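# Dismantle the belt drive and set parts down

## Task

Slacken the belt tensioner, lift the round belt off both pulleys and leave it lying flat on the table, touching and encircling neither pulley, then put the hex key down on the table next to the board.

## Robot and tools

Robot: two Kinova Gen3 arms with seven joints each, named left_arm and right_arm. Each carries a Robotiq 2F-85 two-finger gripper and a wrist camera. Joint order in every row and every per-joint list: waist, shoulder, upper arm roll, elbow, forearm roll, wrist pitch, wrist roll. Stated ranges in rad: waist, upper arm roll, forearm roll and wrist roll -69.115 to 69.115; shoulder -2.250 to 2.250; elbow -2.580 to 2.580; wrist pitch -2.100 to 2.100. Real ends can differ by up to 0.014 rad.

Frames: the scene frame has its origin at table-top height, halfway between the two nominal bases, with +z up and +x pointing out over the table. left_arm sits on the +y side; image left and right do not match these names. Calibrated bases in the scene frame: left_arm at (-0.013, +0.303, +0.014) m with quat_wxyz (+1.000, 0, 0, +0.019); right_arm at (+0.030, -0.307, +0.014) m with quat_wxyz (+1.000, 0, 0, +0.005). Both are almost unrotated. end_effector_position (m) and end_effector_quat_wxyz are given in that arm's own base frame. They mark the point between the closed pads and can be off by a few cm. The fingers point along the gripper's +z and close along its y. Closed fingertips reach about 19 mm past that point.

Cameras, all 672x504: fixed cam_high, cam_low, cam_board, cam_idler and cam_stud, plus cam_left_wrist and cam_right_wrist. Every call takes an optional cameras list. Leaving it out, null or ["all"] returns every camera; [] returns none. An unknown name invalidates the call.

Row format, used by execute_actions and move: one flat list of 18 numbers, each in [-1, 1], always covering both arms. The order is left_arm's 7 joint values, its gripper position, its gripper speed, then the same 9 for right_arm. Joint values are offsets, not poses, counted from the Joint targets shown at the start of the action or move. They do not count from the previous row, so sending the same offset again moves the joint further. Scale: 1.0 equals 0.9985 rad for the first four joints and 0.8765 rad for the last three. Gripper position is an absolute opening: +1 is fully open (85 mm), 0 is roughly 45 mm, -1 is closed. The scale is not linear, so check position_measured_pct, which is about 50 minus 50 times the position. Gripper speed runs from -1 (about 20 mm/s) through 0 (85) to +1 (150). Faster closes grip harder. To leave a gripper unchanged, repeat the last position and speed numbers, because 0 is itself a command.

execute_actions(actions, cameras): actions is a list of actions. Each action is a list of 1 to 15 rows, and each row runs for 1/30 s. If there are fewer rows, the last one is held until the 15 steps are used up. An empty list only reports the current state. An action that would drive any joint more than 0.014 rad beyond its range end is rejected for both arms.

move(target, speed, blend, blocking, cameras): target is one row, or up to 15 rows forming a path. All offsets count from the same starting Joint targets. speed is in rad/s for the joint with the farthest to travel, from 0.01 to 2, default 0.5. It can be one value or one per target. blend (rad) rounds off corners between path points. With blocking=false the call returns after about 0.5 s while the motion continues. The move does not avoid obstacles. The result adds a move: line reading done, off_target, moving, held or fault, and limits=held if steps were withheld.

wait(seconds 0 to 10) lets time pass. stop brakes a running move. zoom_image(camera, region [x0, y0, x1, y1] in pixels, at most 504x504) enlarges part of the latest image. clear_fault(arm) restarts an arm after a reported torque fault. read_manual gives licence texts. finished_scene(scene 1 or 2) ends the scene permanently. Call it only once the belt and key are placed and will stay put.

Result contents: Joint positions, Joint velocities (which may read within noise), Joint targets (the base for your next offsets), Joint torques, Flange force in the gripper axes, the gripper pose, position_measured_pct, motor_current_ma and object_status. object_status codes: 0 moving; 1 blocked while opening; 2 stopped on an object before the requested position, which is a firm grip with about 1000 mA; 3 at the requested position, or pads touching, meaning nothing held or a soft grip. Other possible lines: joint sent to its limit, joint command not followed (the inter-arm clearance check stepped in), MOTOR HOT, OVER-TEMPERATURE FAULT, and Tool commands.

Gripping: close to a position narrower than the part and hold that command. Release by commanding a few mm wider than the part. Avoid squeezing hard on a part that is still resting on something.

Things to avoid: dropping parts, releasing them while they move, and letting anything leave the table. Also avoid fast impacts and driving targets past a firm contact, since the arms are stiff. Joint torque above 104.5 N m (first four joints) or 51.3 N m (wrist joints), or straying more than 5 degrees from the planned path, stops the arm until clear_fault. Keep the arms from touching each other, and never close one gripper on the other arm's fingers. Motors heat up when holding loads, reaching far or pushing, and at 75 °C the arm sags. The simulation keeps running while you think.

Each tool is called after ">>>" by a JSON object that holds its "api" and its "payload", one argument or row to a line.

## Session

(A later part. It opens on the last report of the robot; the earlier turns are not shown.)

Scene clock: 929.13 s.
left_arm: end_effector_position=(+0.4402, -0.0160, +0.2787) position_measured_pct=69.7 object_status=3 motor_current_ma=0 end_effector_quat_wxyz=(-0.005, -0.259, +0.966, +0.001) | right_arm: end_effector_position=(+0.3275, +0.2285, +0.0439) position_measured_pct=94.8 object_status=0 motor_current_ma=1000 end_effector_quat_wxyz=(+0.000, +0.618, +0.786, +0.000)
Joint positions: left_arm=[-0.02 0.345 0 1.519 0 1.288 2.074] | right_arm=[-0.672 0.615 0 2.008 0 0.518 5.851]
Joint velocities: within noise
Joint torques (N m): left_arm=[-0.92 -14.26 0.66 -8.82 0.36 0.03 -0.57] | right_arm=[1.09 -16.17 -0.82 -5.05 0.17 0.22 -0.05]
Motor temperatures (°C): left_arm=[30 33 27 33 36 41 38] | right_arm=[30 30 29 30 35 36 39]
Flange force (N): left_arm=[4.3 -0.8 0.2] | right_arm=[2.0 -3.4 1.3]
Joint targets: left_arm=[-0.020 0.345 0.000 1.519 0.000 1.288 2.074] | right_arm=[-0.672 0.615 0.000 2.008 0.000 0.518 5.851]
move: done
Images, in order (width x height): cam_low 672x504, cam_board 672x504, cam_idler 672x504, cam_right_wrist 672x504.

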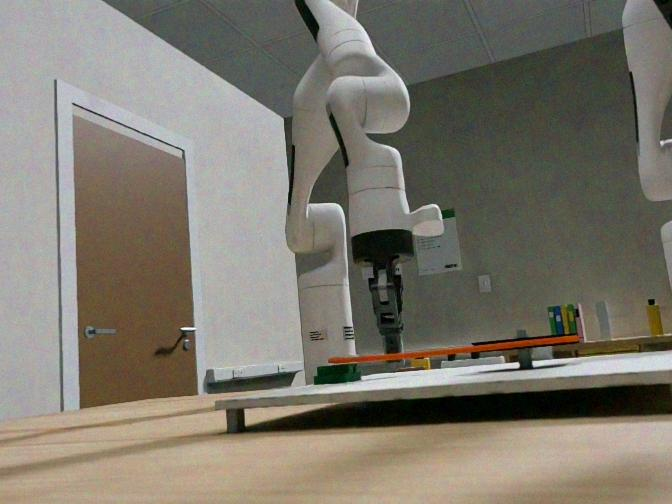

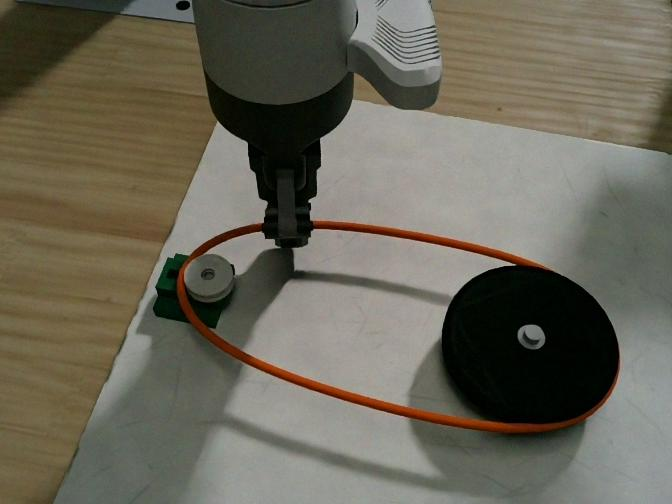

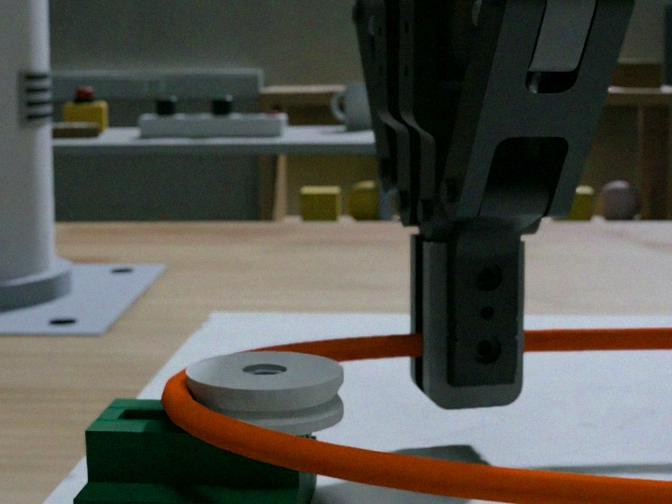

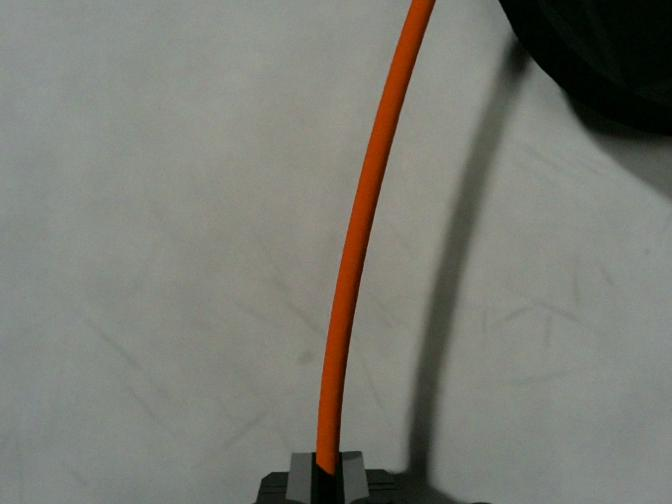

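>>> {"api": "move", "payload": {
  "target": [
    [0,0,0,0,0,0,0,-0.4,-1,0.0245,-0.0087,0,0.0225,0,-0.0157,0.0279,-1,-1],
    [0,0,0,0,0,0,0,-0.4,-1,0.0245,-0.1,0,-0.0088,0,0.124,0.0279,-1,-1]
  ],
  "speed": 0.06,
  "cameras": ["cam_right_wrist","cam_idler","cam_board","cam_low"]
}}

Scene clock: 943.53 s.
left_arm: end_effector_position=(+0.4402, -0.0160, +0.2787) position_measured_pct=69.7 object_status=3 motor_current_ma=0 end_effector_quat_wxyz=(-0.005, -0.259, +0.966, +0.001) | right_arm: end_effector_position=(+0.3276, +0.2164, +0.0849) position_measured_pct=94.8 object_status=2 motor_current_ma=1000 end_effector_quat_wxyz=(+0.000, +0.618, +0.786, +0.000)
Joint positions: left_arm=[-0.02 0.345 0 1.519 0 1.288 2.074] | right_arm=[-0.647 0.516 0 2 0 0.626 5.875]
Joint velocities: within noise
Joint torques (N m): left_arm=[-0.91 -14.32 0.8 -8.89 0.36 0.05 -0.57] | right_arm=[0.72 -16.7 -1.4 -3.97 -0.15 1.88 -0.1]
Motor temperatures (°C): left_arm=[30 33 27 33 36 41 38] | right_arm=[30 30 29 30 35 36 39]
Flange force (N): left_arm=[4.4 -0.6 0.4] | right_arm=[2.8 2.5 7.8]
Joint targets: left_arm=[-0.020 0.345 0.000 1.519 0.000 1.288 2.074] | right_arm=[-0.647 0.516 0.000 2.000 0.000 0.626 5.875]
move: done
Images, in order (width x height): cam_low 672x504, cam_board 672x504, cam_idler 672x504, cam_right_wrist 672x504.

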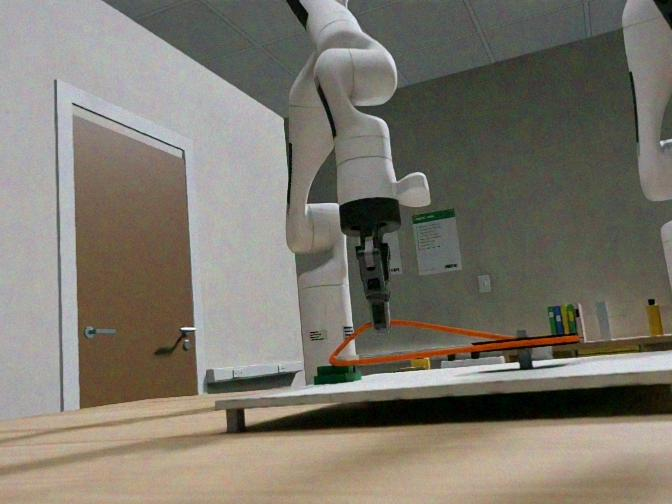

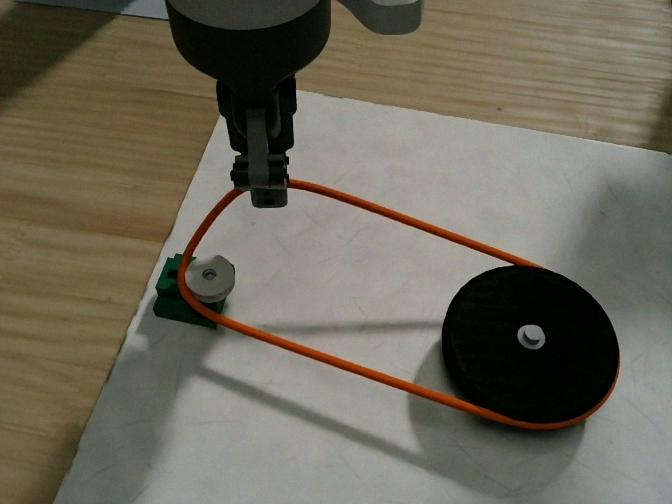

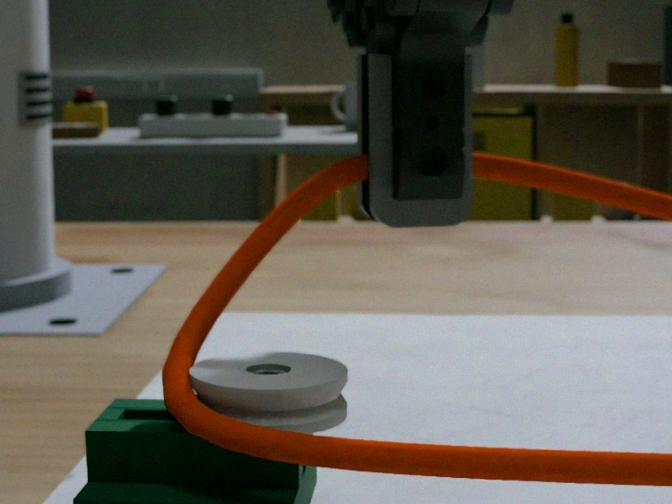

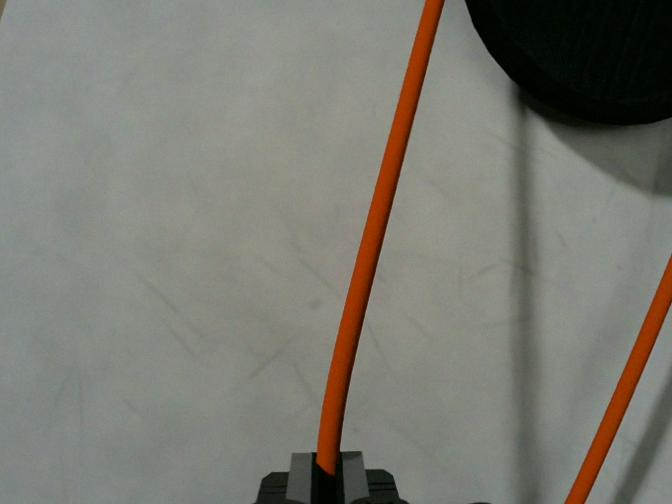

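>>> {"api": "move", "payload": {
  "target": [0,0,0,0,0,0,0,-0.4,-1,0.0526,-0.0835,0,0.0108,0,0.0828,0.06,-1,-1],
  "speed": 0.06,
  "cameras": ["cam_stud","cam_idler","cam_board"]
}}

Scene clock: 955.93 s.
left_arm: end_effector_position=(+0.4402, -0.0160, +0.2787) position_measured_pct=69.7 object_status=3 motor_current_ma=0 end_effector_quat_wxyz=(-0.005, -0.259, +0.966, +0.001) | right_arm: end_effector_position=(+0.3275, +0.1915, +0.1150) position_measured_pct=94.8 object_status=2 motor_current_ma=1000 end_effector_quat_wxyz=(+0.000, +0.618, +0.786, +0.000)
Joint positions: left_arm=[-0.02 0.345 0 1.519 0 1.288 2.074] | right_arm=[-0.595 0.432 0 2.01 0 0.699 5.928]
Joint velocities: within noise
Joint torques (N m): left_arm=[-0.96 -14.36 0.74 -8.77 0.3 0.09 -0.51] | right_arm=[2.7 -14.53 0.8 -4.91 0.82 1.26 -0.18]
Motor temperatures (°C): left_arm=[30 33 27 33 36 41 38] | right_arm=[30 30 29 30 35 36 39]
Flange force (N): left_arm=[4.0 -0.8 0.3] | right_arm=[6.5 -0.8 3.7]
Joint targets: left_arm=[-0.020 0.345 0.000 1.519 0.000 1.288 2.074] | right_arm=[-0.595 0.432 0.000 2.010 0.000 0.699 5.928]
move: done
Images, in order (width x height): cam_board 672x504, cam_idler 672x504, cam_stud 672x504.

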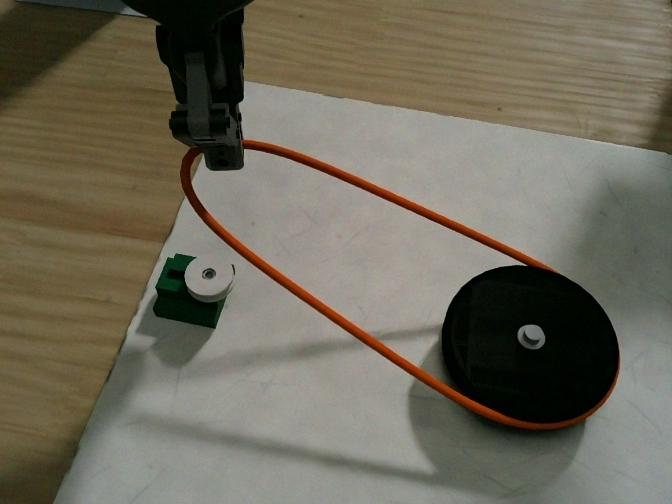

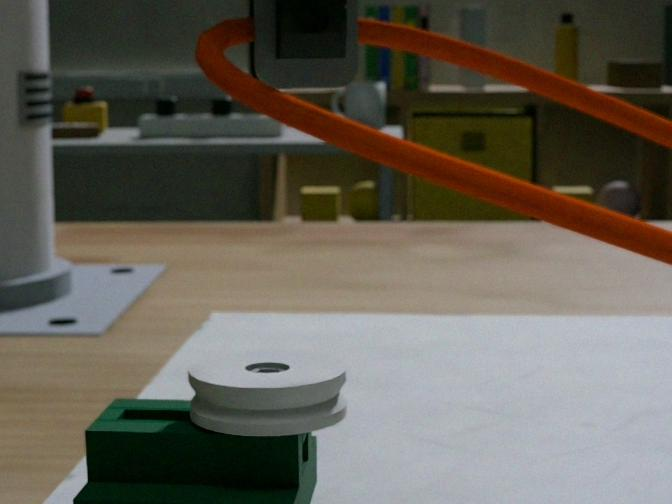

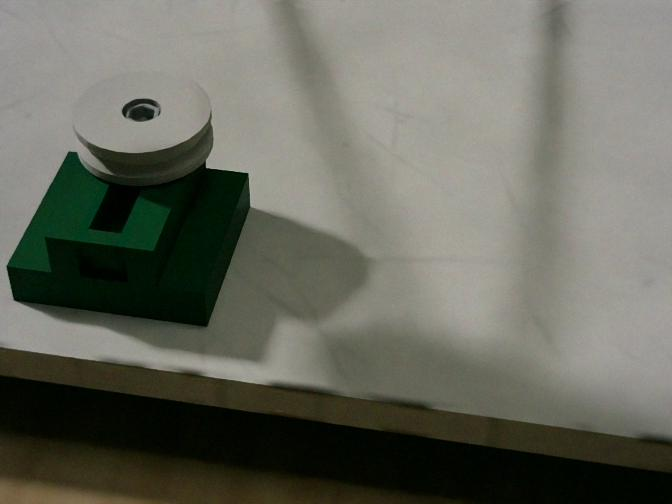

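>>> {"api": "move", "payload": {
  "target": [0,0,0,0,0,0,0,-0.4,-1,-0.1869,-0.0495,0,-0.3475,0,0.4523,-0.213,-1,-1],
  "speed": 0.12,
  "cameras": ["cam_low","cam_right_wrist","cam_board","cam_high"]
}}

Scene clock: 968.87 s.
left_arm: end_effector_position=(+0.4402, -0.0160, +0.2787) position_measured_pct=69.7 object_status=3 motor_current_ma=0 end_effector_quat_wxyz=(-0.005, -0.259, +0.966, +0.001) | right_arm: end_effector_position=(+0.3275, +0.2899, +0.2200) position_measured_pct=94.8 object_status=2 motor_current_ma=1000 end_effector_quat_wxyz=(+0.000, +0.618, +0.786, +0.000)
Joint positions: left_arm=[-0.02 0.345 0 1.519 0 1.288 2.074] | right_arm=[-0.781 0.383 0 1.663 0 1.095 5.741]
Joint velocities: within noise
Joint torques (N m): left_arm=[-0.88 -14.33 0.71 -8.78 0.33 0.14 -0.57] | right_arm=[1.22 -15.68 -0.91 -8.52 0.16 0.15 -0.06]
Motor temperatures (°C): left_arm=[30 33 27 33 36 41 38] | right_arm=[30 30 29 30 35 36 39]
Flange force (N): left_arm=[4.1 -0.8 0.5] | right_arm=[0.9 -2.2 1.7]
Joint targets: left_arm=[-0.020 0.345 0.000 1.519 0.000 1.288 2.074] | right_arm=[-0.781 0.383 0.000 1.663 0.000 1.095 5.741]
move: done
Images, in order (width x height): cam_high 672x504, cam_low 672x504, cam_board 672x504, cam_right_wrist 672x504.

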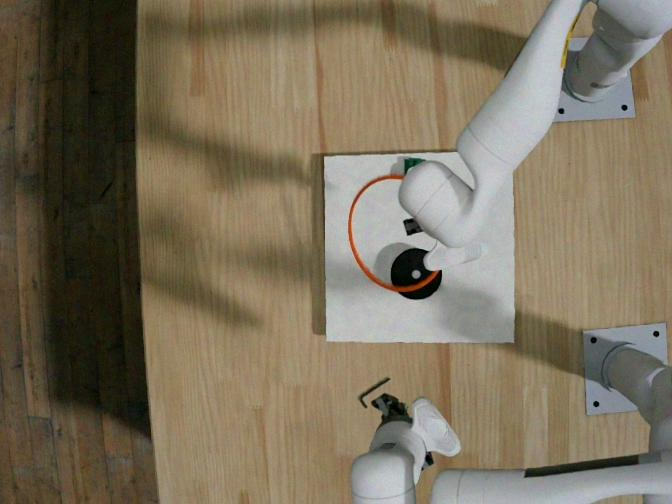

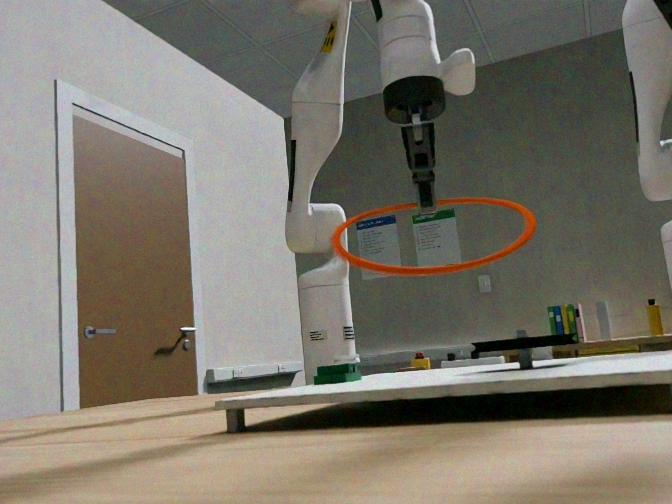

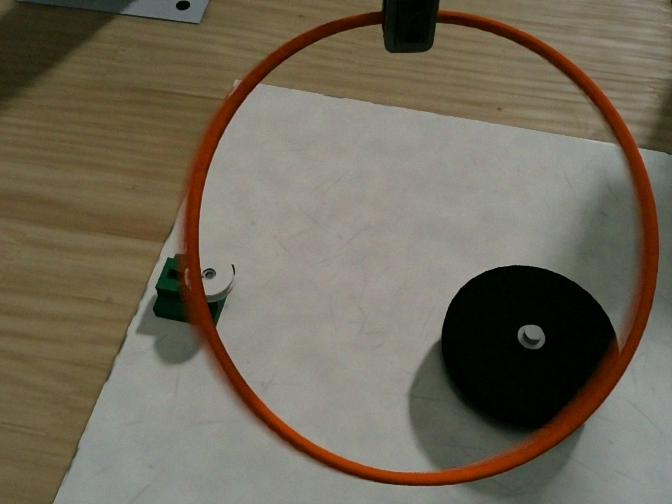

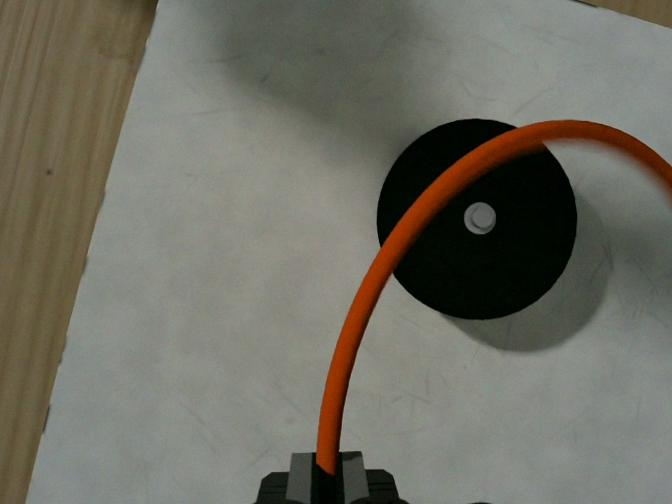

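>>> {"api": "move", "payload": {
  "target": [0,0,0,0,0,0,0,-0.4,-1,0.8887,-0.1883,0,0.348,0,-0.1819,0.99,-1,-1],
  "speed": 0.45,
  "cameras": ["cam_high"]
}}

>>> {"api": "move", "payload": {
  "target": [
    [0,0,0,0,0,0,0,-0.4,-1,0,0.3826,0,0.2137,0,-0.6793,0,-1,-1],
    [0,0,0,0,0,0,0,-0.4,-1,0,0.4457,0,0.2233,0,-0.7621,0,-1,-1]
  ],
  "speed": [0.2,0.05],
  "cameras": ["cam_high","cam_low","cam_right_wrist"]
}}

Scene clock: 987.63 s.
left_arm: end_effector_position=(+0.4402, -0.0160, +0.2787) position_measured_pct=69.7 object_status=3 motor_current_ma=0 end_effector_quat_wxyz=(-0.005, -0.259, +0.966, +0.001) | right_arm: end_effector_position=(+0.3301, -0.0601, +0.1999) position_measured_pct=94.8 object_status=2 motor_current_ma=1000 end_effector_quat_wxyz=(+0.000, +0.626, +0.780, +0.000)
Joint positions: left_arm=[-0.02 0.345 0 1.519 0 1.288 2.074] | right_arm=[0.106 0.195 0 2.011 0 0.936 6.609]
Joint velocities: within noise
Joint torques (N m): left_arm=[-0.91 -14.33 0.76 -8.72 0.38 0.02 -0.59] | right_arm=[1.26 -11.28 -0.95 -7.84 0.15 0.14 -0.08]
Motor temperatures (°C): left_arm=[30 33 27 33 36 41 38] | right_arm=[30 30 29 30 35 36 39]
Flange force (N): left_arm=[3.9 -1.0 0.0] | right_arm=[2.0 -0.8 1.9]
Joint targets: left_arm=[-0.020 0.345 0.000 1.519 0.000 1.288 2.074] | right_arm=[0.106 0.195 0.000 2.011 0.000 0.936 6.609]
move: done
Images, in order (width x height): cam_high 672x504.

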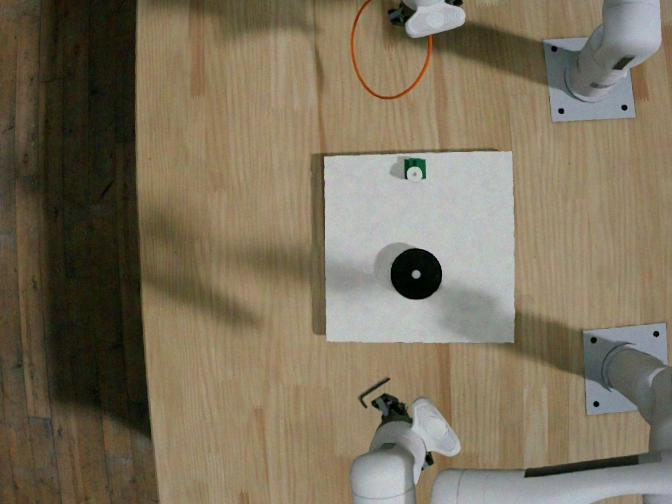

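Scene clock: 992.33 s.
left_arm: end_effector_position=(+0.4402, -0.0160, +0.2787) position_measured_pct=69.7 object_status=3 motor_current_ma=0 end_effector_quat_wxyz=(-0.005, -0.259, +0.966, +0.001) | right_arm: end_effector_position=(+0.3299, -0.0602, +0.0079) position_measured_pct=94.8 object_status=2 motor_current_ma=1000 end_effector_quat_wxyz=(+0.000, +0.626, +0.780, +0.000)
Joint positions: left_arm=[-0.02 0.345 0 1.519 0 1.288 2.074] | right_arm=[0.106 0.64 0 2.234 0 0.268 6.609]
Joint velocities: within noise
Joint torques (N m): left_arm=[-0.94 -14.36 0.76 -8.86 0.36 0.1 -0.57] | right_arm=[1.21 -14.6 -0.79 -3.12 0.18 0.14 -0.02]
Motor temperatures (°C): left_arm=[30 33 27 33 36 41 38] | right_arm=[30 30 29 30 35 36 39]
Flange force (N): left_arm=[4.3 -0.8 0.5] | right_arm=[5.3 -0.9 1.4]
Joint targets: left_arm=[-0.020 0.345 0.000 1.519 0.000 1.288 2.074] | right_arm=[0.106 0.640 0.000 2.234 0.000 0.268 6.609]
move: done
Images, in order (width x height): cam_high 672x504, cam_low 672x504, cam_right_wrist 672x504.

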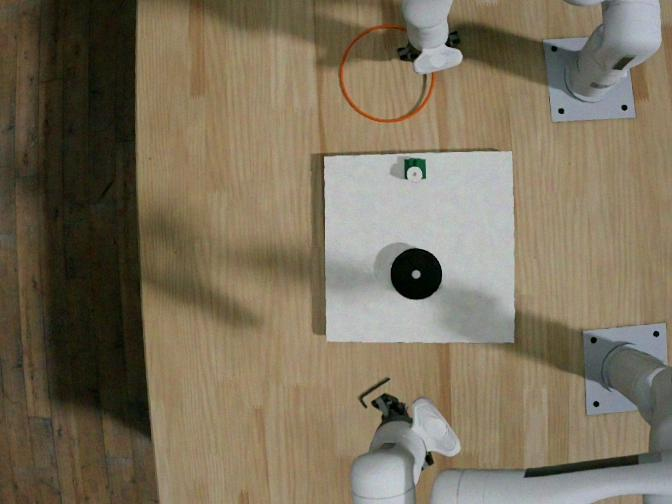

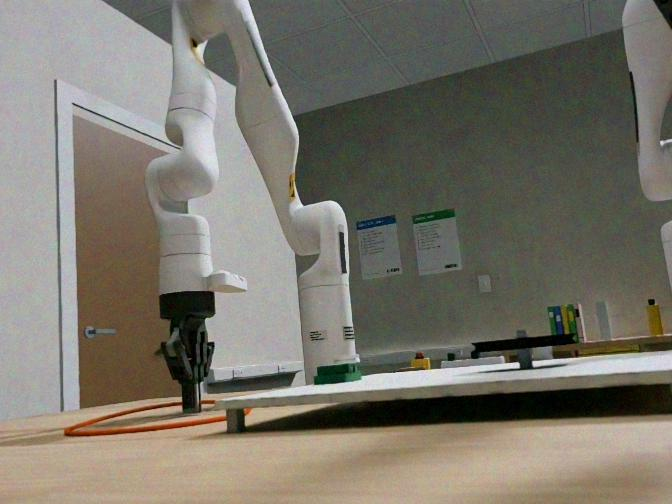

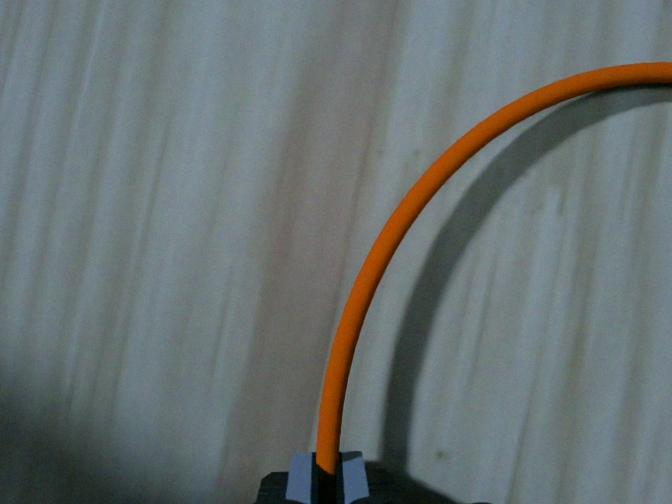

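>>> {"api": "move", "payload": {
  "target": [
    [0,0,0,0,0,0,0,-0.4,-1,0,0.0057,0,0.0009,0,-0.0075,0,-1,-1],
    [0,0,0,0,0,0,0,-0.4,-1,0,0.0057,0,0.0009,0,-0.0075,0,-0.6,-1],
    [0,0,0,0,0,0,0,-0.4,-1,0,-0.4,0,-0.22,0,0.755,0,-0.6,-1]
  ],
  "speed": [0.03,0.1,0.25],
  "cameras": ["cam_high","cam_low","cam_board"]
}}

>>> {"api": "zoom_image", "payload": {
  "camera": "cam_high",
  "region": [320, 340, 480, 460]
}}

Scene clock: 1010.13 s.
left_arm: end_effector_position=(+0.4402, -0.0160, +0.2787) position_measured_pct=69.7 object_status=3 motor_current_ma=0 end_effector_quat_wxyz=(-0.005, -0.259, +0.966, +0.001) | right_arm: end_effector_position=(+0.3261, -0.0597, +0.1839) position_measured_pct=80.1 object_status=3 motor_current_ma=0 end_effector_quat_wxyz=(-0.018, +0.625, +0.780, -0.011)
Joint positions: left_arm=[-0.02 0.345 0 1.519 0 1.288 2.074] | right_arm=[0.106 0.24 0 2.014 0 0.93 6.609]
Joint velocities: within noise
Joint torques (N m): left_arm=[-0.85 -14.38 0.77 -8.75 0.3 0.03 -0.57] | right_arm=[1.18 -11.76 -0.93 -7.39 0.21 0.29 -0.05]
Motor temperatures (°C): left_arm=[30 33 27 33 36 41 38] | right_arm=[30 30 29 30 35 36 39]
Flange force (N): left_arm=[3.8 -0.9 0.1] | right_arm=[2.0 -0.6 1.8]
Joint targets: left_arm=[-0.020 0.345 0.000 1.519 0.000 1.288 2.074] | right_arm=[0.106 0.240 0.000 2.014 0.000 0.930 6.609]
move: done
Images, in order (width x height): cam_high 672x504, cam_low 672x504, cam_board 672x504.

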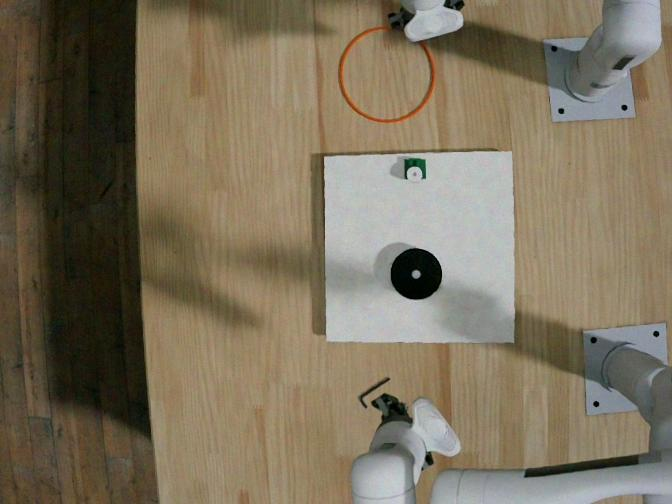

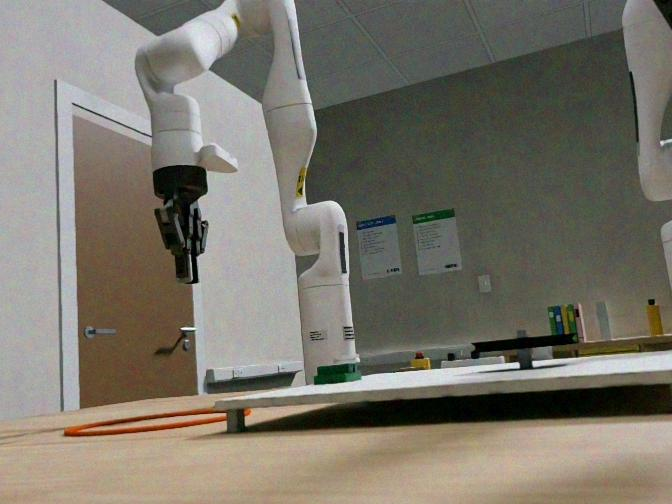

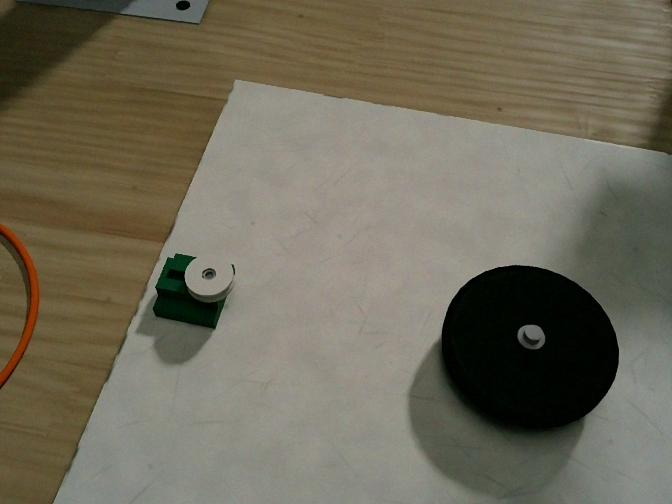

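Scaled by 3.150 from the camera's 672x504 image, which has a finer 960x720 frame.

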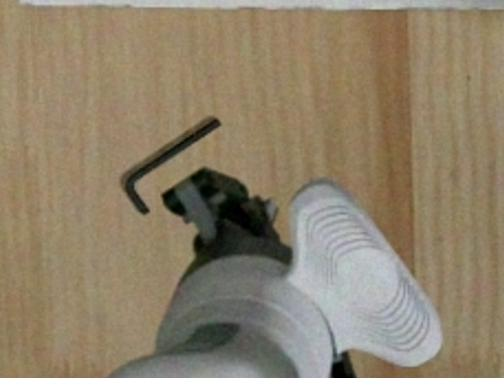

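>>> {"api": "finished_scene", "payload": {
  "scene": 2
}}

The scene is finished: the task was done.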